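# Place bottles on ledges matching their cap colour

## Task

Put every bottle upright on the wall ledge whose coloured label strip is the same colour as that bottle's cap, so the bottle's entire base rests on that ledge.

## Robot and tools

Robot: two seven-joint arms, left_arm and right_arm, each ending in a two-finger parallel gripper. Equal joint values on both arms give mirror-image postures. The arms can collide with each other; the controller's clearance check does not protect the grippers, their housings or wrist cameras from touching, and a moderate hit or press between arms can end the scene. Closing one gripper on the other arm's fingers counts as such a press.

Frame: one scene frame for everything. Origin on the z = 0 plane, under the midpoint between the arm bases, which sit 0.70 m above it. +x points forward (the way the arms face), +z up, and left_arm is on the +y side (not necessarily the left of an image). Units are metres. Reported gripper positions and orientations may be off by a few centimetres, more at long reach.

Gripper: end_effector_position is the point between the finger pads when closed, just under 1 cm behind the tips. The fingers extend along the gripper's +z axis and close along its y axis. When closing, the tips advance about 17 mm along +z, mostly while the pads are more than 70 mm apart. Orientation is a quaternion in w, x, y, z order.

Row layout (used by execute_actions and move): 16 numbers, always for both arms: left_arm x, y, z, qw, qx, qy, qz, opening, then right_arm in the same 8-number order. x, y, z and the quaternion are an absolute target pose for that gripper in the scene frame. Opening runs -1 (closed) to +1 (fully open, 0.145 m); closing fully takes at least about 0.5 s. To keep an arm still, resend its whole pose from the last result before it began resting, plus the opening it should keep. To keep an orientation steady, resend the same quaternion every row rather than the drifted reported one. A 0 in an opening slot is a real command, so resend the current one to leave a gripper alone.

execute_actions(actions, cameras): actions is a list of actions; each action is a table of up to 15 rows, one row per 1/30 s control step; fewer rows means the last row is held for the remaining steps. Each action lasts 0.5 s. An action is rejected for both arms if any target lies more than 0.6 m from that gripper's current position along any of the gripper's own axes; if the first action fails this against the last reported state, or any action is malformed, the whole call is rejected. An empty actions list returns the full state plus all camera images and the scene number. cameras: list of names (cam_high, cam_low), ["all"], or [] for none.

move(target, speed, blend, opening_speed, grip_force, blocking, cameras): straight-line paths from each arm's Hand target to the absolute pose(s) in target, which is one 16-number row or a list of up to 15 rows (no 0.6 m limit). speed is path top speed in m/s, 0.002 to 1.1 (default 0.25), one number or one per target; turn rate is capped at twice that in rad/s. blend (m) rounds corners between listed targets; 0 means stop at each. opening_speed (per second on the -1..1 scale, at least 0.2) ramps the fingers. grip_force is newtons per finger pad, 3 to 10, one value or one per arm; it persists. blocking=false returns after about 0.5 s while motion continues; a new move replaces a running one. Paths do not avoid obstacles or the other arm; faster motion means more lag, overshoot and harder impacts, and aiming far past a contact presses harder. A changed opening in the first target pauses the path only if that arm is within 3 mm of its pose; later openings apply on arrival. Moves last at most 10 s.

wait(seconds 0 to 10, cameras): lets time pass with each arm holding its last command; a running move continues. stop(cameras): brakes a running move. zoom_image(camera, region [x0, y0, x1, y1] in pixels, at most 504 x 504): closer look at the latest image of cam_high or cam_low (both 896x504). read_manual(section) returns licence text only. finished_scene(scene) ends the current scene (1 or 2) irreversibly; the goal must remain true without the robot. Scene 1 is practice.

Results: each gripper's end_effector_position and end_effector_quat_wxyz, joint positions (last value per arm is measured finger opening in metres), grip_measured (on the command scale), joint torques, joint velocities, motor temperatures, Hand target (where the arm is actually being driven; orientation is clipped to within 32 degrees of the measured one each step, so large turns need several actions), Tool commands, and for execute_actions some per-step positions. move adds a move: line with its ending: done (within 3 mm and 2 degrees), off_target, moving, held or fault, and limits such as paced (pose clipped) or held (steps withheld). done does not mean no contact. To grip, command an opening clearly below grip_measured; lower squeezes harder.

Avoid: knocking objects out of the work area, dropping bottles or releasing them while moving, fast hits or hard presses on the table, wall or ledges, and arm-to-arm contact. Holding loads, stretched arms or pushing toward unreachable poses heats motors; MOTOR HOT appears at 85 °C, and at 100 °C an over-temperature fault stops the arm for 30 to 60 s. Loose objects may occasionally be nudged by outside pushes.

Each tool is called after "Request:" as name([rows], argument=value, ...), one row to a line, values as JSON.

## Session

Request:
execute_actions(actions=[])

Scene clock: 0.00 s.
left_arm: end_effector_position=(+0.2239, +0.1828, +0.6144) grip_measured=+1.00 end_effector_quat_wxyz=(-0.319, +0.395, -0.515, +0.691) | right_arm: end_effector_position=(+0.4009, -0.1655, +0.3728) grip_measured=+1.00 end_effector_quat_wxyz=(+0.260, +0.265, +0.837, +0.401)
Joint positions: left_arm=[-1.106 0.942 0.535 2.339 -0.48 -0.199 -0.367 0.145] | right_arm=[0.583 0.619 -0.841 0.925 -1.182 -0.496 -0.047 0.145]
Joint velocities: within noise
Joint torques (N m): no reading
Motor temperatures (°C): left_arm=[20 20 22 21 21 23 21] | right_arm=[20 22 22 19 20 19 21]
Hand target: left_arm +0.2239, +0.1828, +0.6144; -0.319, +0.395, -0.515, +0.691 | right_arm +0.4009, -0.1655, +0.3728; +0.260, +0.265, +0.837, +0.401
Tool commands: left_gripper/opening=+1.0 right_gripper/opening=+1.0

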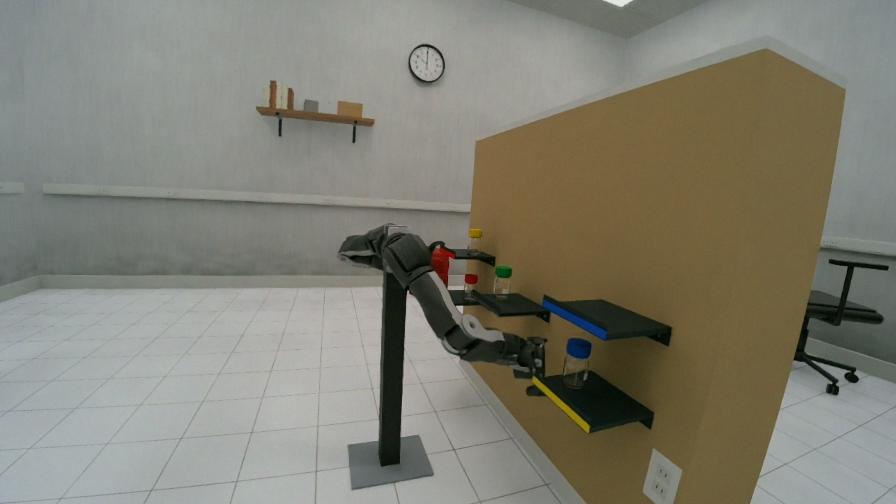

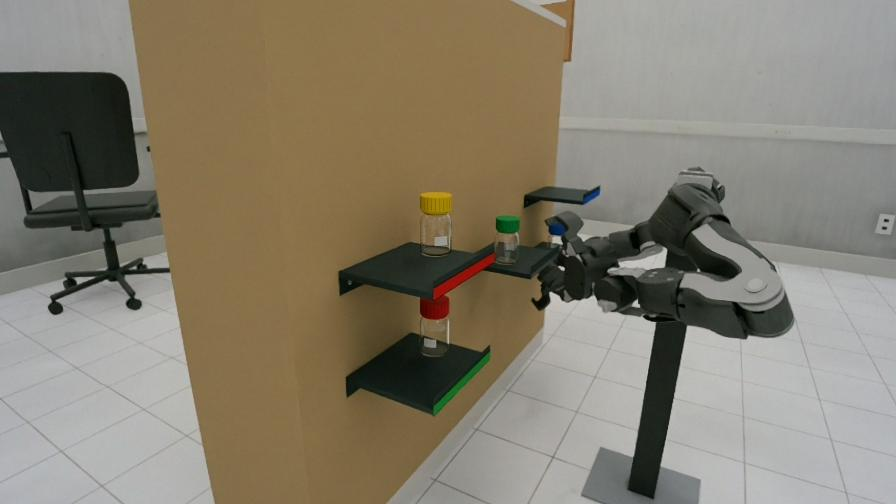

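Request:
zoom_image(camera="cam_low", region=[320, 160, 620, 430])

Request:
zoom_image(camera="cam_high", region=[430, 220, 690, 440])

Scaled by 1.680 from the camera's 896x504 image, which has a finer 1280x720 frame.

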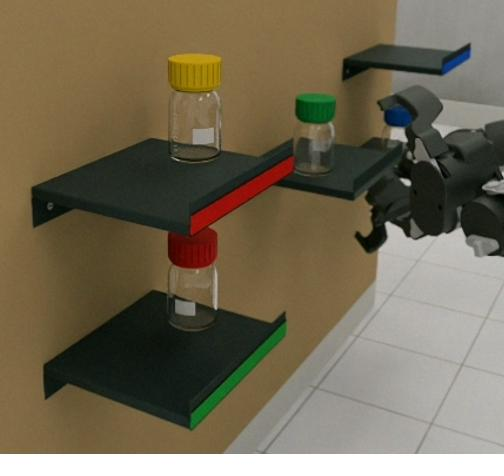

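Scaled by 1.938 from the camera's 896x504 image, which has a finer 1280x720 frame.

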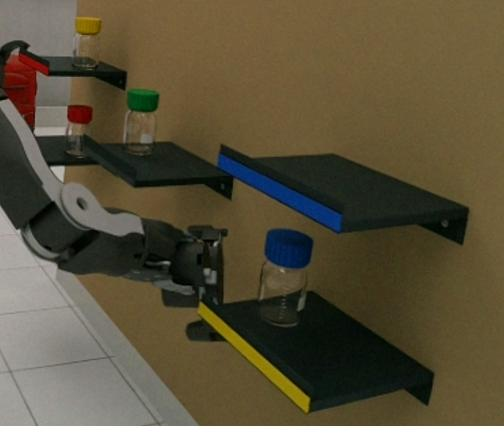

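Request:
move([
  [0.22,0.2,0.64,0,0.707,0,0.707,1,0.24,-0.19,0.38,0.26,0.265,0.837,0.401,1],
  [0.22,0.32,0.66,0,0.707,0,0.707,1,0.22,-0.35,0.46,0,0.707,0,0.707,1],
], blend=[0.03,0], cameras=["all"])

Scene clock: 110.93 s.
left_arm: end_effector_position=(+0.2199, +0.3202, +0.6601) grip_measured=+1.00 end_effector_quat_wxyz=(-0.001, +0.706, +0.002, +0.708) | right_arm: end_effector_position=(+0.2198, -0.3507, +0.4599) grip_measured=+1.00 end_effector_quat_wxyz=(+0.002, +0.707, -0.001, +0.708)
Joint positions: left_arm=[-1.41 0.752 1.286 2.294 1.368 -0.054 0.069 0.145] | right_arm=[-0.834 0.89 0.152 1.54 0.999 -0.73 0.155 0.145]
Joint torques (N m): left_arm=[-0.94 1.38 2.88 1.03 0.23 -0.51 0.23] | right_arm=[-0.17 5.08 3.17 2.4 0.21 -0.37 0.09]
Hand target: left_arm +0.2200, +0.3200, +0.6600; +0.000, +0.707, +0.000, +0.707 | right_arm +0.2201, -0.3500, +0.4601; +0.000, +0.707, +0.000, +0.707
Off the commanded pose: left_arm 0.000 m, 0 deg | right_arm 0.001 m, 0 deg.
joint sent to its limit (left arm) — joint 1 (shoulder pitch), lower limit. The joint targets still meet the commanded pose.
move: done

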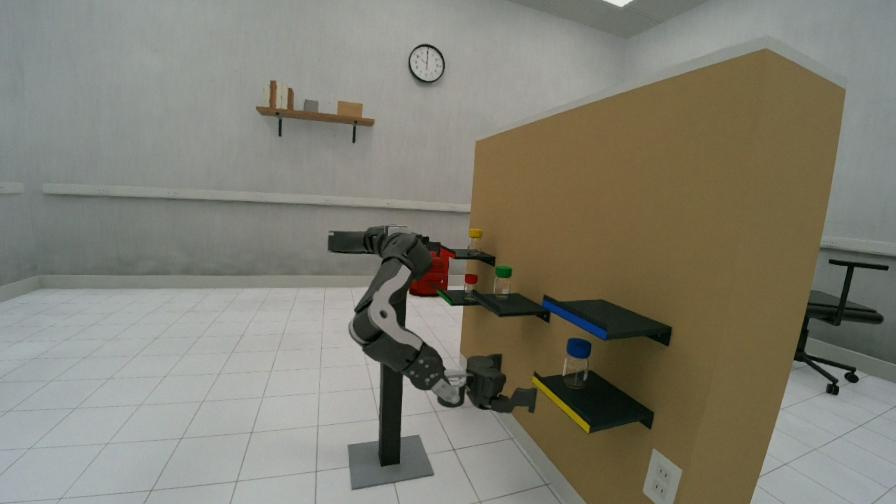

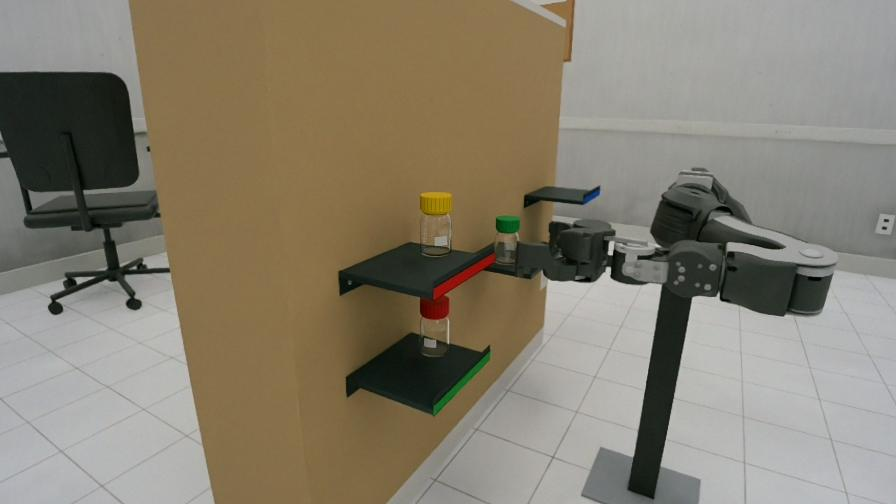

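Request:
zoom_image(camera="cam_high", region=[430, 290, 680, 440])

Request:
zoom_image(camera="cam_low", region=[380, 170, 640, 320])

Scaled by 2.016 from the camera's 896x504 image, which has a finer 1280x720 frame.

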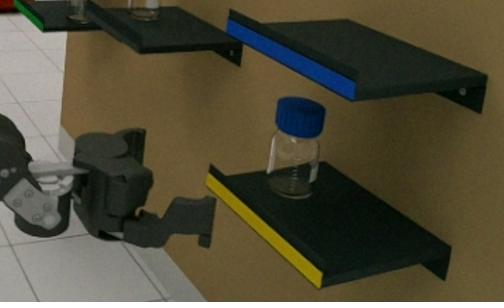

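Scaled by 1.938 from the camera's 896x504 image, which has a finer 1280x720 frame.

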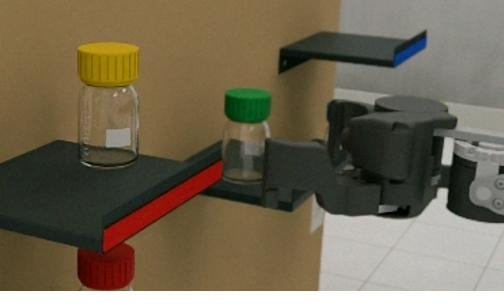

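Request:
move(target=[0.22,0.32,0.68,0,0.707,0,0.707,1,0.36,-0.35,0.474,0,0.707,0,0.707,1], cameras=["all"])

Request:
zoom_image(camera="cam_high", region=[430, 290, 680, 440])

Request:
zoom_image(camera="cam_low", region=[380, 170, 640, 320])

Scene clock: 137.10 s.
left_arm: end_effector_position=(+0.2199, +0.3212, +0.6800) grip_measured=+1.00 end_effector_quat_wxyz=(-0.002, +0.706, +0.002, +0.708) | right_arm: end_effector_position=(+0.3206, -0.3776, +0.4482) grip_measured=+1.00 end_effector_quat_wxyz=(+0.081, +0.737, -0.087, +0.665)
Joint positions: left_arm=[-1.41 0.752 1.409 2.306 1.45 0.038 0.071 0.145] | right_arm=[0.391 1.243 -1.272 1.362 1.399 -0.783 -0.366 0.145]
Joint torques (N m): left_arm=[-0.96 1.31 2.8 1.26 0.23 -0.51 0.2] | right_arm=[18.53 -1.36 11.21 -9.05 -1.61 0.17 6.63]
Motor temperatures (°C): left_arm=[20 21 24 21 21 24 21] | right_arm=[25 23 24 20 20 21 28]
Hand target: left_arm +0.2200, +0.3199, +0.6801; +0.000, +0.707, +0.000, +0.707 | right_arm +0.3515, -0.3496, +0.4755; +0.021, +0.710, -0.005, +0.704
Off the commanded pose: left_arm 0.001 m, 0 deg | right_arm 0.055 m, 15 deg.
joint sent to its limit (left arm) — joint 1 (shoulder pitch), lower limit. The joint targets still meet the commanded pose.
move: off_target (right_arm)

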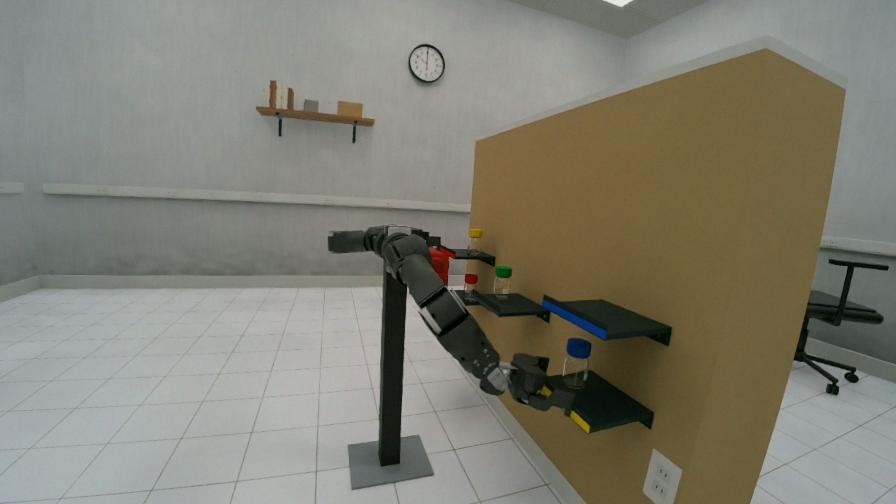

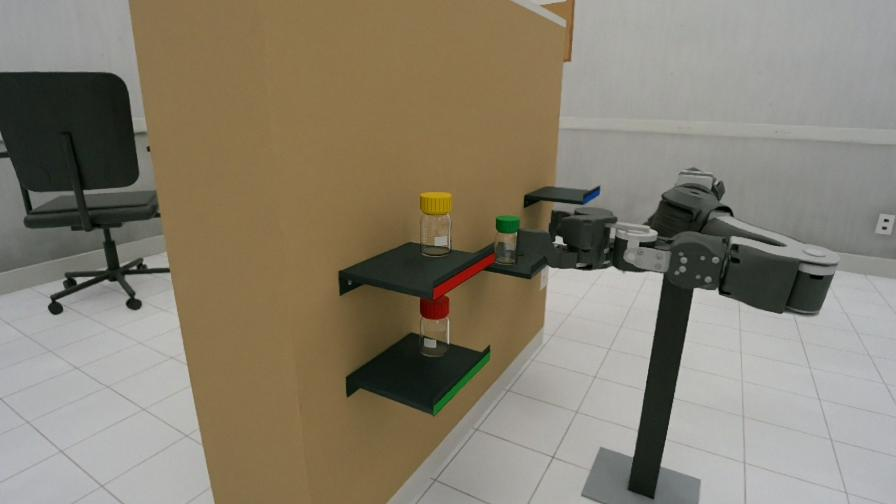

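Scaled by 2.016 from the camera's 896x504 image, which has a finer 1280x720 frame.

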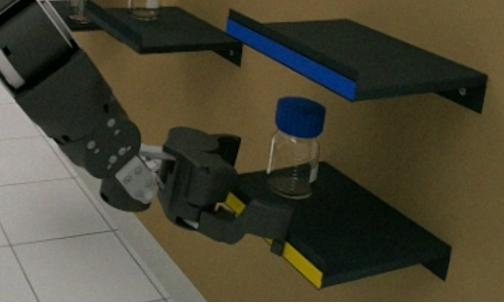

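Scaled by 1.938 from the camera's 896x504 image, which has a finer 1280x720 frame.

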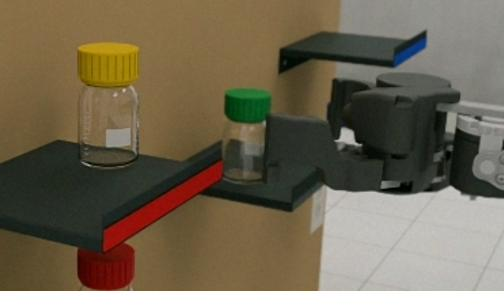

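Request:
move([
  [0.22,0.32,0.68,0,0.707,0,0.707,1,0.30,-0.378,0.449,0.081,0.737,-0.087,0.665,1],
  [0.22,0.32,0.68,0,0.707,0,0.707,1,0.24,-0.35,0.49,0,0.707,0,0.707,1],
], speed=0.1, cameras=["cam_high"])

Scene clock: 146.53 s.
left_arm: end_effector_position=(+0.2199, +0.3212, +0.6800) grip_measured=+1.00 end_effector_quat_wxyz=(-0.002, +0.706, +0.002, +0.708) | right_arm: end_effector_position=(+0.2393, -0.3506, +0.4884) grip_measured=+1.00 end_effector_quat_wxyz=(+0.001, +0.709, -0.002, +0.705)
Joint positions: left_arm=[-1.41 0.752 1.409 2.306 1.45 0.038 0.071 0.145] | right_arm=[-0.955 1.133 0.144 1.653 1.127 -0.784 -0.023 0.145]
Joint torques (N m): left_arm=[-0.96 1.28 2.8 1.28 0.23 -0.51 0.2] | right_arm=[0.67 4.02 4.12 1.92 0.05 -0.44 0.16]
Motor temperatures (°C): left_arm=[20 21 24 21 21 24 21] | right_arm=[31 23 26 22 22 20 45]
Hand target: left_arm +0.2200, +0.3199, +0.6801; +0.000, +0.707, +0.000, +0.707 | right_arm +0.2400, -0.3500, +0.4900; +0.000, +0.707, +0.000, +0.707
Off the commanded pose: left_arm 0.001 m, 0 deg | right_arm 0.002 m, 0 deg.
joint sent to its limit (left arm) — joint 1 (shoulder pitch), lower limit. The joint targets still meet the commanded pose.
joint sent to its limit (right arm) — joint 6 (wrist pitch), lower limit. The joint targets still meet the commanded pose.
move: done
Images, in order (width x height): cam_high 896x504.

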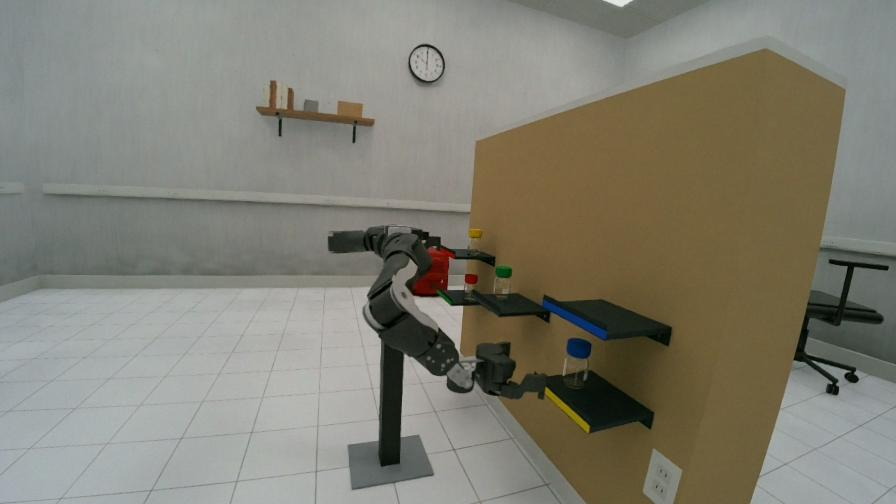

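Request:
move(target=[0.22,0.32,0.68,0,0.707,0,0.707,1,0.251,-0.278,0.49,0.1163,0.8234,-0.1825,0.5246,1], speed=0.15)

Request:
move(target=[0.22,0.32,0.68,0,0.707,0,0.707,1,0.305,-0.303,0.49,0.1163,0.8234,-0.1825,0.5246,1], speed=0.08, cameras=["cam_high"])

Scene clock: 205.40 s.
left_arm: end_effector_position=(+0.2199, +0.3212, +0.6800) grip_measured=+1.00 end_effector_quat_wxyz=(-0.002, +0.706, +0.002, +0.708) | right_arm: end_effector_position=(+0.2523, -0.2783, +0.4920) grip_measured=+1.00 end_effector_quat_wxyz=(+0.115, +0.821, -0.182, +0.529)
Joint positions: left_arm=[-1.41 0.752 1.409 2.306 1.45 0.038 0.071 0.145] | right_arm=[-0.472 1.094 -0.189 2.233 1.17 -0.023 -1.067 0.145]
Joint torques (N m): left_arm=[-0.96 1.31 2.81 1.28 0.23 -0.51 0.2] | right_arm=[1.62 3.57 1.85 3 -0.31 -0.02 -0.15]
Motor temperatures (°C): left_arm=[20 21 25 21 21 24 21] | right_arm=[22 23 24 20 20 20 27]
Hand target: left_arm +0.2200, +0.3199, +0.6801; +0.000, +0.707, +0.000, +0.707 | right_arm +0.2511, -0.2780, +0.4901; +0.116, +0.823, -0.182, +0.525
Off the commanded pose: left_arm 0.001 m, 0 deg | right_arm 0.002 m, 1 deg.
joint sent to its limit (left arm) — joint 1 (shoulder pitch), lower limit. The joint targets still meet the commanded pose.
move: done

Scene clock: 206.50 s.
left_arm: end_effector_position=(+0.2199, +0.3212, +0.6800) grip_measured=+1.00 end_effector_quat_wxyz=(-0.002, +0.706, +0.002, +0.708) | right_arm: end_effector_position=(+0.3055, -0.3050, +0.4926) grip_measured=+1.00 end_effector_quat_wxyz=(+0.119, +0.820, -0.185, +0.528)
Joint positions: left_arm=[-1.41 0.752 1.409 2.306 1.45 0.038 0.071 0.145] | right_arm=[-0.14 1.063 -0.281 1.996 1.275 0.109 -0.948 0.145]
Joint torques (N m): left_arm=[-0.96 1.28 2.81 1.28 0.23 -0.51 0.2] | right_arm=[2.62 4.52 2.36 2.52 -0.27 -0.09 0.18]
Hand target: left_arm +0.2200, +0.3199, +0.6801; +0.000, +0.707, +0.000, +0.707 | right_arm +0.3049, -0.3031, +0.4899; +0.116, +0.823, -0.182, +0.524
Off the commanded pose: left_arm 0.001 m, 0 deg | right_arm 0.003 m, 1 deg.
joint sent to its limit (left arm) — joint 1 (shoulder pitch), lower limit. The joint targets still meet the commanded pose.
move: done
Images, in order (width x height): cam_high 896x504.

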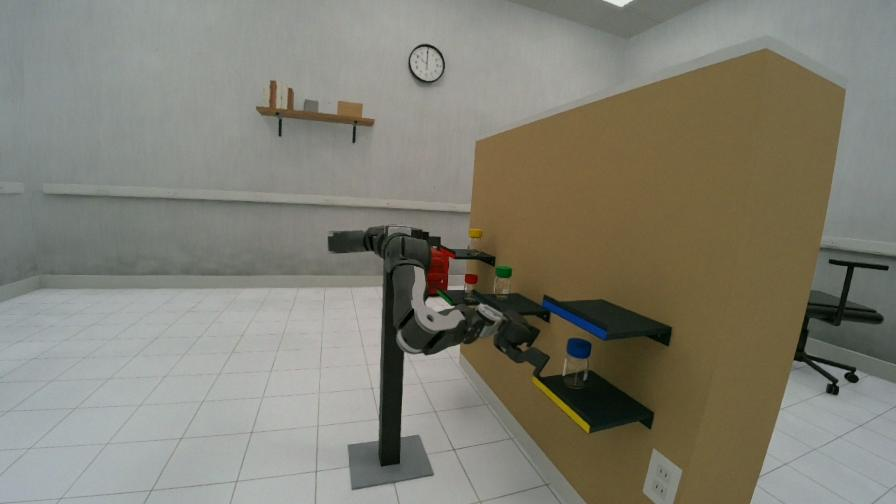

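Request:
move([
  [0.22,0.32,0.68,0,0.707,0,0.707,1,0.35,-0.324,0.485,0.1163,0.8234,-0.1825,0.5246,1],
  [0.22,0.32,0.68,0,0.707,0,0.707,1,0.402,-0.348,0.476,0.1163,0.8234,-0.1825,0.5246,1],
], speed=0.06, blend=[0.01,0], cameras=["cam_high","cam_low"])

Request:
zoom_image(camera="cam_high", region=[480, 300, 660, 440])

Scene clock: 215.03 s.
left_arm: end_effector_position=(+0.2199, +0.3212, +0.6800) grip_measured=+1.00 end_effector_quat_wxyz=(-0.002, +0.706, +0.002, +0.708) | right_arm: end_effector_position=(+0.4020, -0.3502, +0.4784) grip_measured=+1.00 end_effector_quat_wxyz=(+0.118, +0.820, -0.187, +0.527)
Joint positions: left_arm=[-1.41 0.752 1.409 2.306 1.45 0.038 0.071 0.145] | right_arm=[0.412 0.875 -0.505 1.387 1.202 0.251 -0.631 0.145]
Joint torques (N m): left_arm=[-0.96 1.28 2.81 1.28 0.22 -0.51 0.2] | right_arm=[5.34 4.63 2.41 2.43 -0.23 -0.2 0.18]
Hand target: left_arm +0.2200, +0.3199, +0.6801; +0.000, +0.707, +0.000, +0.707 | right_arm +0.4020, -0.3480, +0.4761; +0.116, +0.823, -0.183, +0.525
Off the commanded pose: left_arm 0.001 m, 0 deg | right_arm 0.003 m, 1 deg.
joint sent to its limit (left arm) — joint 1 (shoulder pitch), lower limit. The joint targets still meet the commanded pose.
move: done

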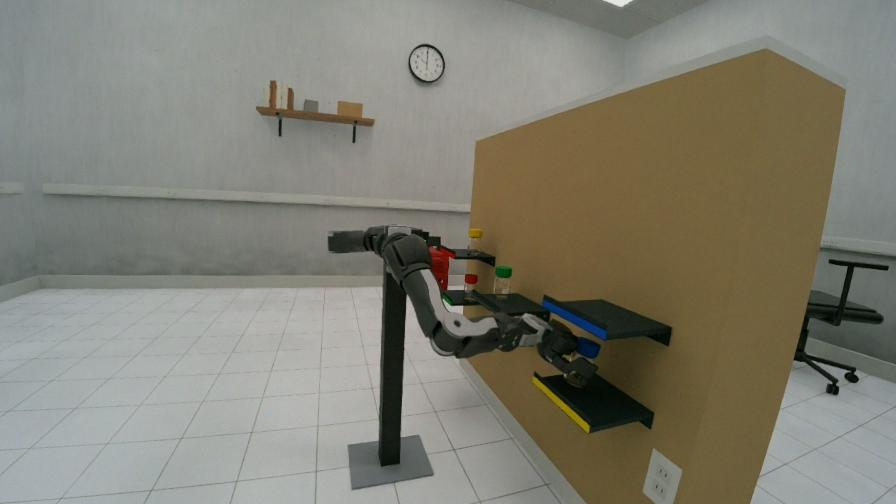

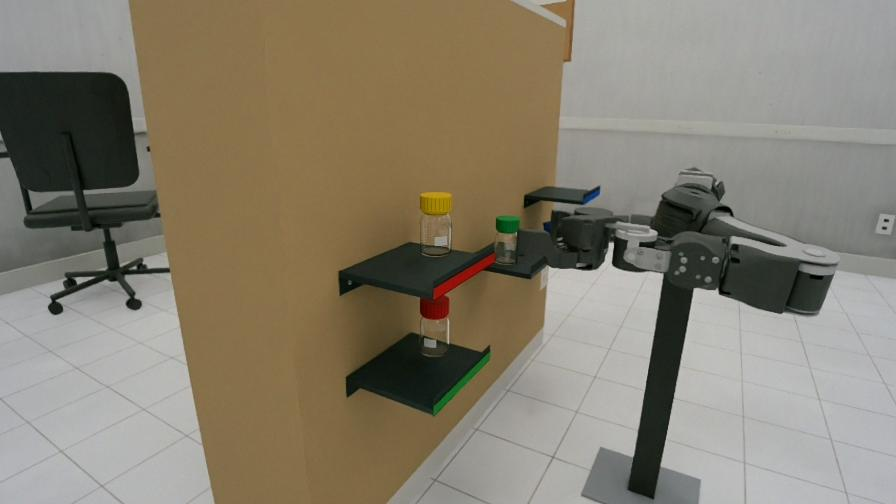

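Scaled by 2.800 from the camera's 896x504 image, which has a finer 1280x720 frame.

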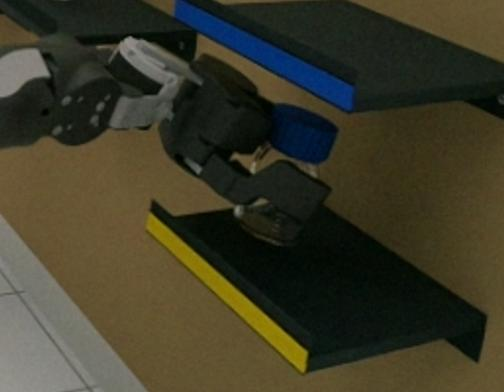

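Request:
move(target=[0.22,0.32,0.68,0,0.707,0,0.707,1,0.366,-0.331,0.478,0.1163,0.8234,-0.1825,0.5246,1], speed=0.03, cameras=["cam_high"])

Request:
zoom_image(camera="cam_high", region=[480, 300, 660, 440])

Scene clock: 227.83 s.
left_arm: end_effector_position=(+0.2199, +0.3212, +0.6800) grip_measured=+1.00 end_effector_quat_wxyz=(-0.002, +0.706, +0.002, +0.708) | right_arm: end_effector_position=(+0.3661, -0.3291, +0.4763) grip_measured=+1.00 end_effector_quat_wxyz=(+0.115, +0.826, -0.179, +0.523)
Joint positions: left_arm=[-1.41 0.752 1.409 2.306 1.45 0.038 0.071 0.145] | right_arm=[0.22 0.952 -0.454 1.627 1.249 0.209 -0.748 0.145]
Joint torques (N m): left_arm=[-0.96 1.28 2.81 1.26 0.23 -0.51 0.2] | right_arm=[3.86 5.95 4.85 2.8 -0.2 -0.42 -0.14]
Hand target: left_arm +0.2200, +0.3199, +0.6801; +0.000, +0.707, +0.000, +0.707 | right_arm +0.3660, -0.3310, +0.4780; +0.116, +0.823, -0.182, +0.525
Off the commanded pose: left_arm 0.001 m, 0 deg | right_arm 0.003 m, 1 deg.
joint sent to its limit (left arm) — joint 1 (shoulder pitch), lower limit. The joint targets still meet the commanded pose.
move: done
Images, in order (width x height): cam_high 896x504.

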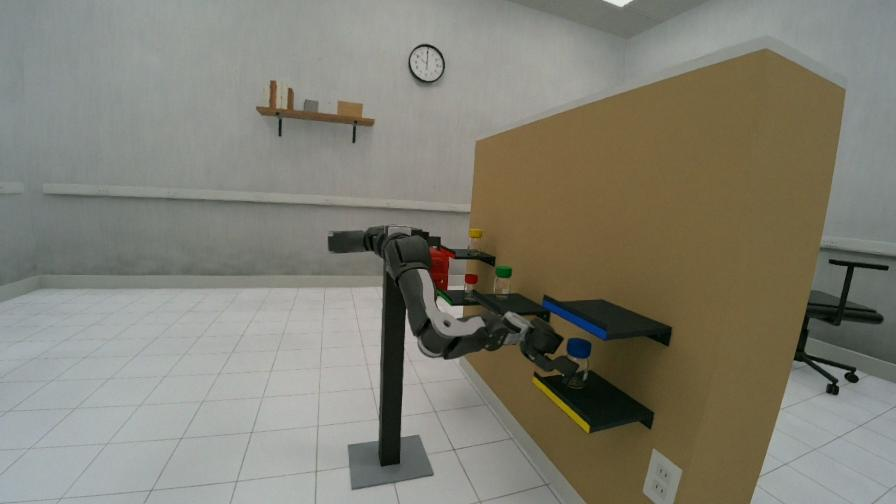

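Scaled by 2.800 from the camera's 896x504 image, which has a finer 1280x720 frame.

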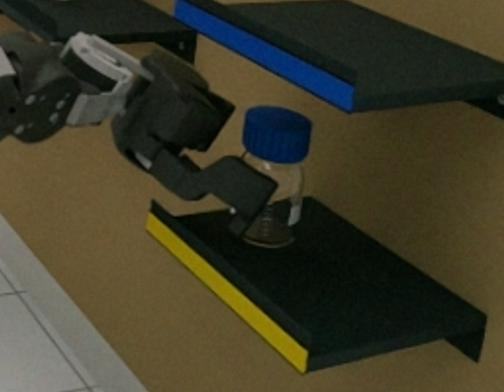

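Request:
move([
  [0.22,0.32,0.68,0,0.707,0,0.707,1,0.33,-0.315,0.482,0.142,0.7369,-0.1633,0.6405,1],
  [0.22,0.32,0.68,0,0.707,0,0.707,1,0.404,-0.350,0.475,0.142,0.7369,-0.1633,0.6405,1],
], speed=0.06, cameras=["cam_high","cam_low"])

Request:
zoom_image(camera="cam_high", region=[480, 300, 660, 440])

Scene clock: 250.47 s.
left_arm: end_effector_position=(+0.2199, +0.3212, +0.6800) grip_measured=+1.00 end_effector_quat_wxyz=(-0.002, +0.706, +0.002, +0.708) | right_arm: end_effector_position=(+0.4037, -0.3523, +0.4772) grip_measured=+1.00 end_effector_quat_wxyz=(+0.144, +0.734, -0.168, +0.642)
Joint positions: left_arm=[-1.41 0.752 1.409 2.306 1.45 0.038 0.071 0.145] | right_arm=[0.331 0.797 -0.522 1.281 0.958 -0.134 -0.565 0.145]
Joint torques (N m): left_arm=[-0.96 1.28 2.8 1.26 0.23 -0.51 0.2] | right_arm=[5.08 4.52 2.11 2.5 -0.25 -0.27 0.19]
Hand target: left_arm +0.2200, +0.3199, +0.6801; +0.000, +0.707, +0.000, +0.707 | right_arm +0.4039, -0.3500, +0.4749; +0.142, +0.737, -0.163, +0.640
Off the commanded pose: left_arm 0.001 m, 0 deg | right_arm 0.003 m, 1 deg.
joint sent to its limit (left arm) — joint 1 (shoulder pitch), lower limit. The joint targets still meet the commanded pose.
move: done

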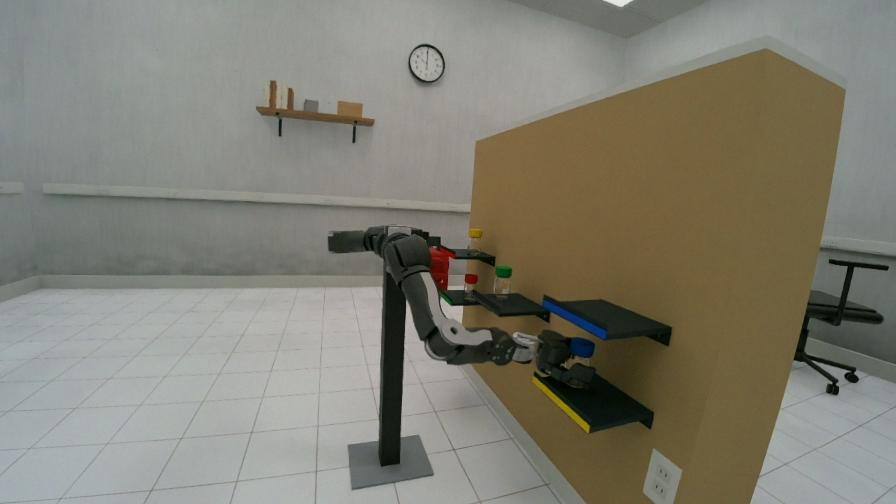

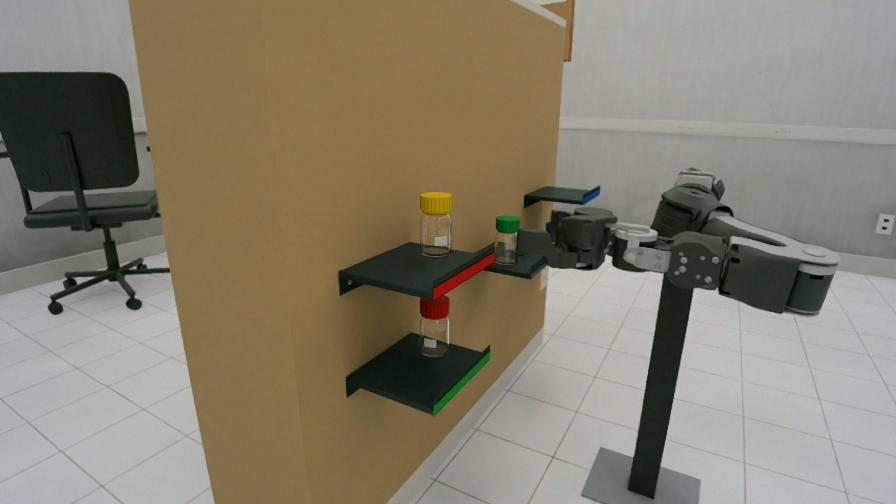

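Scaled by 2.800 from the camera's 896x504 image, which has a finer 1280x720 frame.

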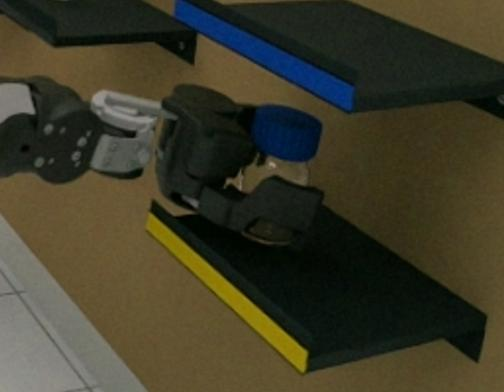

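Request:
move(target=[0.22,0.32,0.68,0,0.707,0,0.707,1,0.390,-0.345,0.472,0.142,0.7369,-0.1633,0.6405,1], speed=0.04)

Request:
move(target=[0.22,0.32,0.68,0,0.707,0,0.707,1,0.390,-0.345,0.472,0.142,0.7369,-0.1633,0.6405,-0.6], opening_speed=1, cameras=["cam_high"])

Request:
zoom_image(camera="cam_high", region=[480, 300, 660, 440])

Scene clock: 259.77 s.
left_arm: end_effector_position=(+0.2199, +0.3212, +0.6800) grip_measured=+1.00 end_effector_quat_wxyz=(-0.002, +0.706, +0.002, +0.708) | right_arm: end_effector_position=(+0.3903, -0.3431, +0.4701) grip_measured=+1.00 end_effector_quat_wxyz=(+0.140, +0.740, -0.160, +0.639)
Joint positions: left_arm=[-1.41 0.752 1.409 2.306 1.45 0.038 0.071 0.145] | right_arm=[0.261 0.818 -0.522 1.355 0.957 -0.148 -0.596 0.145]
Joint torques (N m): left_arm=[-0.96 1.28 2.81 1.28 0.23 -0.51 0.2] | right_arm=[4.58 5.6 4.37 3.22 -0.2 -0.49 -0.13]
Hand target: left_arm +0.2200, +0.3199, +0.6801; +0.000, +0.707, +0.000, +0.707 | right_arm +0.3900, -0.3449, +0.4720; +0.142, +0.737, -0.163, +0.640
Off the commanded pose: left_arm 0.001 m, 0 deg | right_arm 0.003 m, 1 deg.
joint sent to its limit (left arm) — joint 1 (shoulder pitch), lower limit. The joint targets still meet the commanded pose.
move: done

Scene clock: 261.57 s.
left_arm: end_effector_position=(+0.2199, +0.3212, +0.6800) grip_measured=+1.00 end_effector_quat_wxyz=(-0.002, +0.706, +0.002, +0.708) | right_arm: end_effector_position=(+0.3899, -0.3443, +0.4706) grip_measured=-0.29 end_effector_quat_wxyz=(+0.142, +0.739, -0.161, +0.639)
Joint positions: left_arm=[-1.41 0.752 1.409 2.306 1.45 0.038 0.071 0.145] | right_arm=[0.261 0.82 -0.522 1.355 0.957 -0.149 -0.6 0.054]
Joint torques (N m): left_arm=[-0.96 1.28 2.81 1.28 0.23 -0.51 0.2] | right_arm=[4.63 5.39 4.01 3.1 -0.19 -0.49 -0.01]
Hand target: left_arm +0.2200, +0.3199, +0.6801; +0.000, +0.707, +0.000, +0.707 | right_arm +0.3900, -0.3450, +0.4721; +0.142, +0.737, -0.163, +0.641
Off the commanded pose: left_arm 0.001 m, 0 deg | right_arm 0.002 m, 0 deg.
joint sent to its limit (left arm) — joint 1 (shoulder pitch), lower limit. The joint targets still meet the commanded pose.
move: done
Images, in order (width x height): cam_high 896x504.

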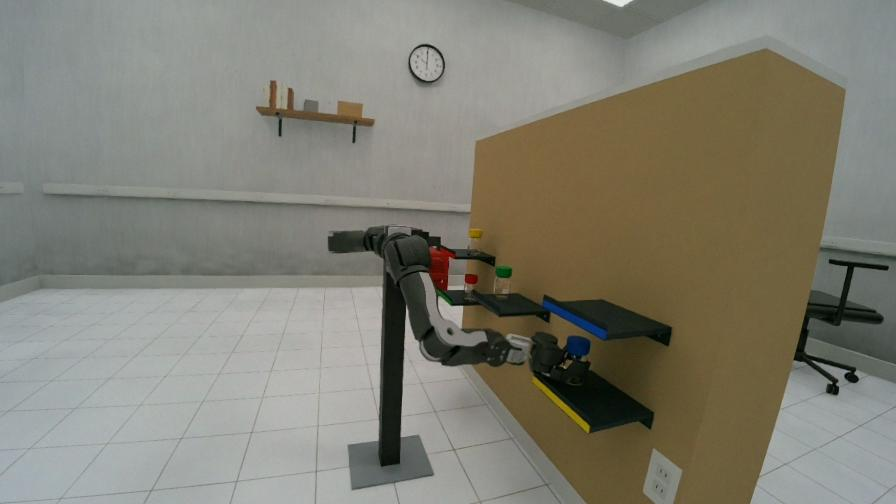

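Scaled by 2.800 from the camera's 896x504 image, which has a finer 1280x720 frame.

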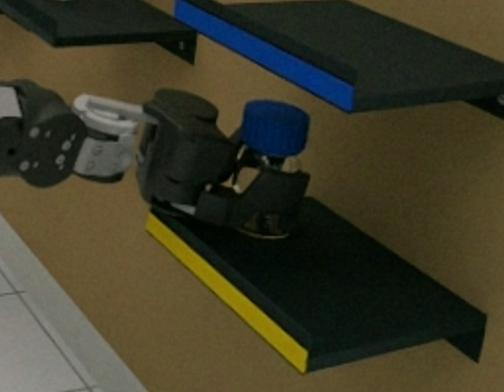

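Request:
move([
  [0.22,0.32,0.68,0,0.707,0,0.707,1,0.390,-0.345,0.512,0.142,0.7369,-0.1633,0.6405,-0.6],
  [0.22,0.32,0.68,0,0.707,0,0.707,1,0.262,-0.30,0.513,0.142,0.7369,-0.1633,0.6405,-0.6],
  [0.22,0.32,0.68,0,0.707,0,0.707,1,0.262,-0.34,0.60,0.0686,0.7506,-0.0789,0.6524,-0.6],
  [0.22,0.32,0.68,0,0.707,0,0.707,1,0.262,-0.34,0.735,0.0686,0.7506,-0.0789,0.6524,-0.6],
], speed=0.1, blend=[0.01,0.01,0.01,0], cameras=["cam_high","cam_low"])

Scene clock: 285.03 s.
left_arm: end_effector_position=(+0.2199, +0.3212, +0.6800) grip_measured=+1.00 end_effector_quat_wxyz=(-0.002, +0.706, +0.002, +0.708) | right_arm: end_effector_position=(+0.2623, -0.3406, +0.7343) grip_measured=-0.29 end_effector_quat_wxyz=(+0.077, +0.732, -0.061, +0.674)
Joint positions: left_arm=[-1.41 0.752 1.409 2.306 1.45 0.038 0.071 0.145] | right_arm=[-0.581 1.068 1.225 2.225 1.559 0.785 -0.427 0.054]
Joint torques (N m): left_arm=[-0.96 1.28 2.81 1.28 0.23 -0.51 0.2] | right_arm=[1.28 5.55 3.64 0.44 -0.05 -0.37 0.14]
Hand target: left_arm +0.2200, +0.3199, +0.6801; +0.000, +0.707, +0.000, +0.707 | right_arm +0.2620, -0.3403, +0.7348; +0.075, +0.732, -0.060, +0.675
Off the commanded pose: left_arm 0.001 m, 0 deg | right_arm 0.001 m, 4 deg.
joint sent to its limit (left arm) — joint 1 (shoulder pitch), lower limit. The joint targets still meet the commanded pose.
joint sent to its limit (right arm) — joint 5 (forearm roll), upper limit; joint 6 (wrist pitch), upper limit. The joint targets are off in orientation, not in position.
move: off_target (right_arm)

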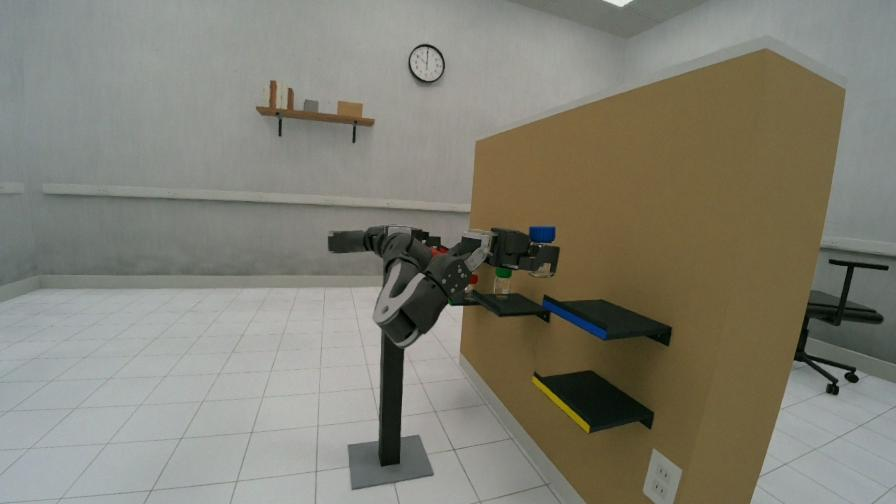

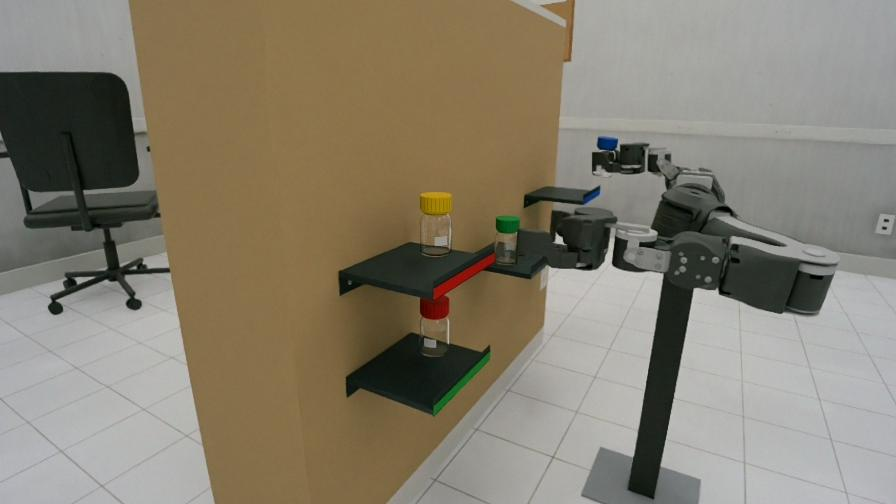

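Request:
move([
  [0.22,0.32,0.68,0,0.707,0,0.707,1,0.33,-0.352,0.735,0.0686,0.7506,-0.0789,0.6524,-0.6],
  [0.22,0.32,0.68,0,0.707,0,0.707,1,0.405,-0.36,0.735,0.0686,0.7506,-0.0789,0.6524,-0.6],
], speed=0.08, blend=[0.01,0], cameras=["cam_high","cam_low"])

Request:
zoom_image(camera="cam_high", region=[500, 200, 700, 360])

Scene clock: 294.50 s.
left_arm: end_effector_position=(+0.2199, +0.3212, +0.6800) grip_measured=+1.00 end_effector_quat_wxyz=(-0.002, +0.706, +0.002, +0.708) | right_arm: end_effector_position=(+0.4051, -0.3603, +0.7332) grip_measured=-0.29 end_effector_quat_wxyz=(+0.068, +0.753, -0.081, +0.650)
Joint positions: left_arm=[-1.41 0.752 1.409 2.306 1.45 0.038 0.071 0.145] | right_arm=[0.88 1.162 -0.334 1.575 1.341 0.701 -0.414 0.054]
Joint torques (N m): left_arm=[-0.96 1.28 2.81 1.28 0.23 -0.51 0.2] | right_arm=[5.74 4.63 3.71 1.65 -0.23 -0.47 0.18]
Hand target: left_arm +0.2200, +0.3199, +0.6801; +0.000, +0.707, +0.000, +0.707 | right_arm +0.4050, -0.3599, +0.7350; +0.068, +0.751, -0.079, +0.652
Off the commanded pose: left_arm 0.001 m, 0 deg | right_arm 0.002 m, 0 deg.
joint sent to its limit (left arm) — joint 1 (shoulder pitch), lower limit. The joint targets still meet the commanded pose.
move: done

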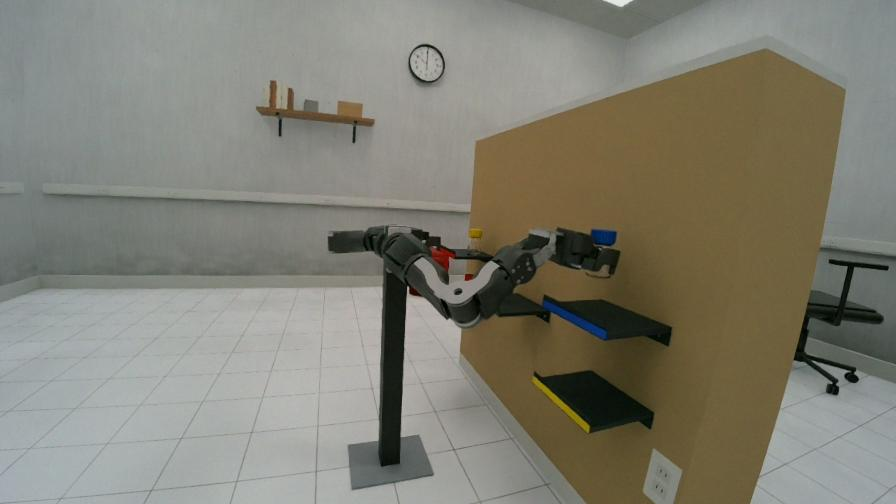

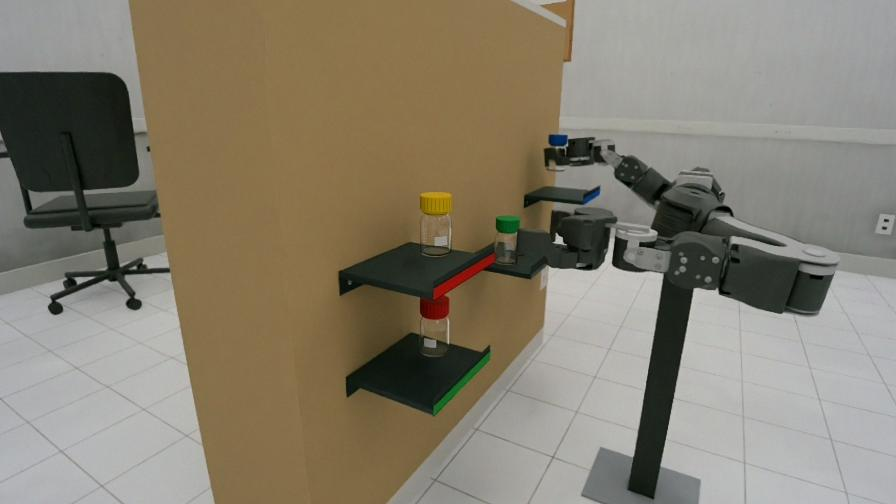

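Scaled by 2.520 from the camera's 896x504 image, which has a finer 1280x720 frame.

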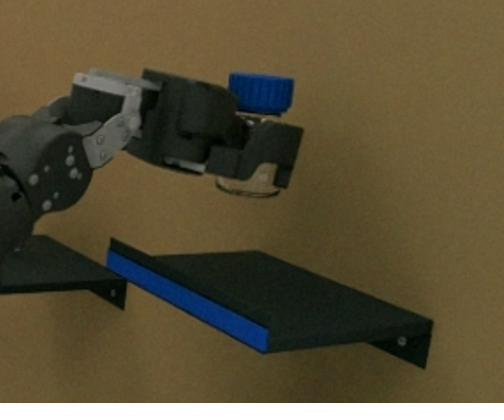

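Request:
move([
  [0.22,0.32,0.68,0,0.707,0,0.707,1,0.405,-0.36,0.697,0.0686,0.7506,-0.0789,0.6524,-0.6],
  [0.22,0.32,0.68,0,0.707,0,0.707,1,0.405,-0.36,0.690,0.0686,0.7506,-0.0789,0.6524,-0.6],
], speed=[0.06,0.02], cameras=["cam_high"])

Request:
zoom_image(camera="cam_high", region=[500, 230, 700, 390])

Scene clock: 303.83 s.
left_arm: end_effector_position=(+0.2199, +0.3212, +0.6800) grip_measured=+1.00 end_effector_quat_wxyz=(-0.002, +0.706, +0.002, +0.708) | right_arm: end_effector_position=(+0.4052, -0.3598, +0.6854) grip_measured=-0.29 end_effector_quat_wxyz=(+0.069, +0.756, -0.080, +0.646)
Joint positions: left_arm=[-1.41 0.752 1.409 2.306 1.45 0.038 0.071 0.145] | right_arm=[0.656 1.198 -0.317 1.61 1.337 0.515 -0.4 0.054]
Joint torques (N m): left_arm=[-0.96 1.28 2.81 1.26 0.23 -0.51 0.2] | right_arm=[5.08 6.16 5.23 1.98 -0.24 -0.75 0.17]
Hand target: left_arm +0.2200, +0.3199, +0.6801; +0.000, +0.707, +0.000, +0.707 | right_arm +0.4050, -0.3599, +0.6900; +0.069, +0.751, -0.079, +0.652
Off the commanded pose: left_arm 0.001 m, 0 deg | right_arm 0.005 m, 1 deg.
joint sent to its limit (left arm) — joint 1 (shoulder pitch), lower limit. The joint targets still meet the commanded pose.
move: off_target (right_arm)
Images, in order (width x height): cam_high 896x504.

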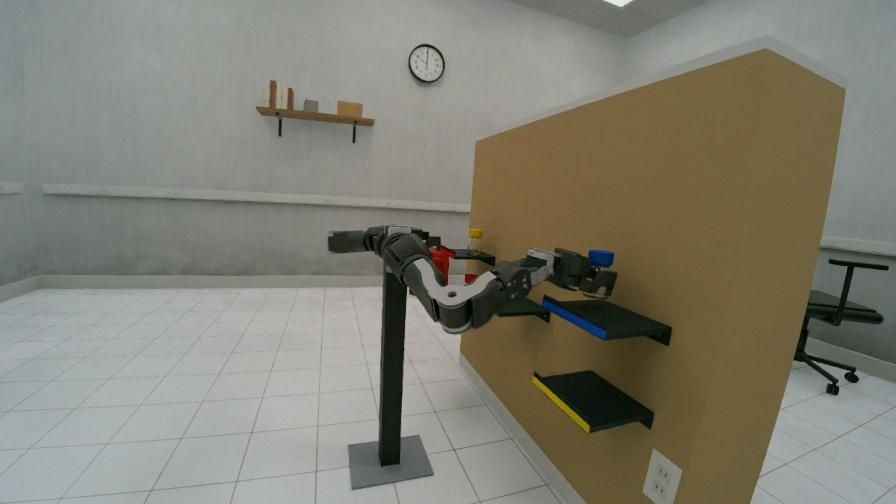

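Scaled by 2.520 from the camera's 896x504 image, which has a finer 1280x720 frame.

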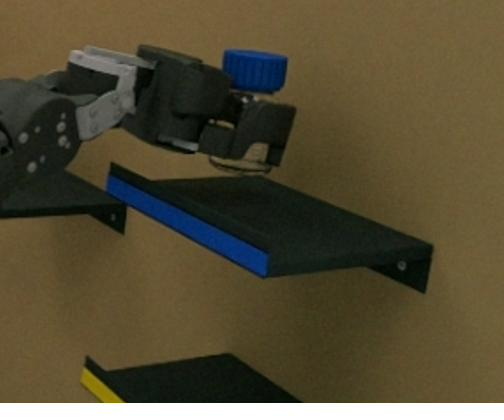

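Request:
move(target=[0.22,0.32,0.68,0,0.707,0,0.707,1,0.405,-0.36,0.676,0.0686,0.7506,-0.0789,0.6524,-0.6], speed=0.03, cameras=["cam_high"])

Request:
zoom_image(camera="cam_high", region=[500, 230, 700, 390])

Scene clock: 318.50 s.
left_arm: end_effector_position=(+0.2199, +0.3212, +0.6800) grip_measured=+1.00 end_effector_quat_wxyz=(-0.002, +0.706, +0.002, +0.708) | right_arm: end_effector_position=(+0.4051, -0.3598, +0.6711) grip_measured=-0.29 end_effector_quat_wxyz=(+0.068, +0.757, -0.080, +0.645)
Joint positions: left_arm=[-1.41 0.752 1.409 2.306 1.45 0.038 0.071 0.145] | right_arm=[0.596 1.202 -0.317 1.613 1.329 0.457 -0.395 0.054]
Joint torques (N m): left_arm=[-0.96 1.28 2.81 1.28 0.23 -0.51 0.2] | right_arm=[5.05 6.53 5.37 1.94 -0.25 -0.74 0.17]
Hand target: left_arm +0.2200, +0.3199, +0.6801; +0.000, +0.707, +0.000, +0.707 | right_arm +0.4050, -0.3600, +0.6759; +0.069, +0.751, -0.079, +0.652
Off the commanded pose: left_arm 0.001 m, 0 deg | right_arm 0.005 m, 1 deg.
joint sent to its limit (left arm) — joint 1 (shoulder pitch), lower limit. The joint targets still meet the commanded pose.
move: off_target (right_arm)
Images, in order (width x height): cam_high 896x504.

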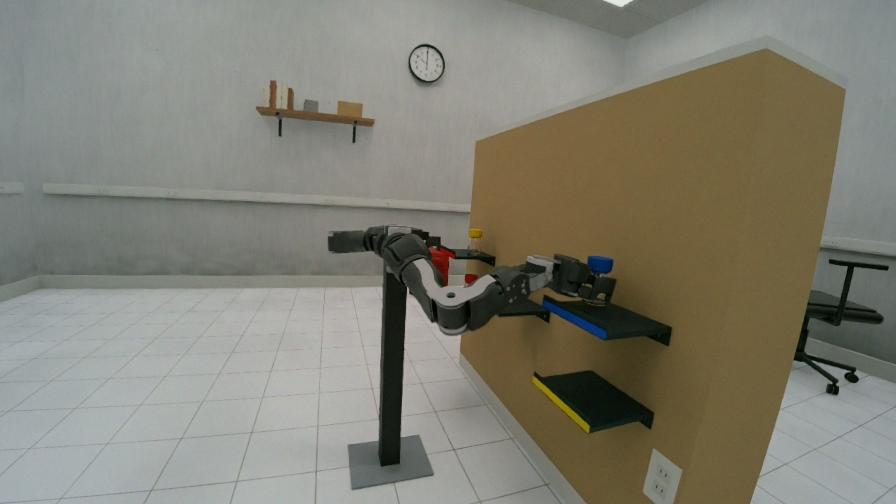

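Scaled by 2.520 from the camera's 896x504 image, which has a finer 1280x720 frame.

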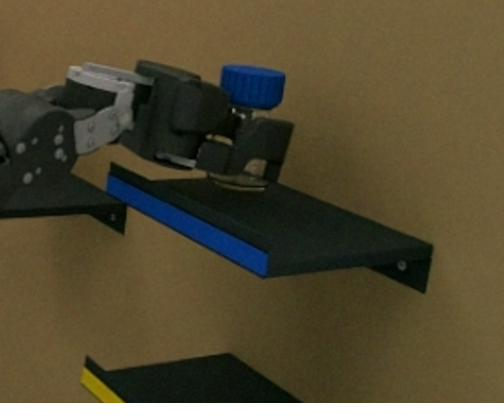

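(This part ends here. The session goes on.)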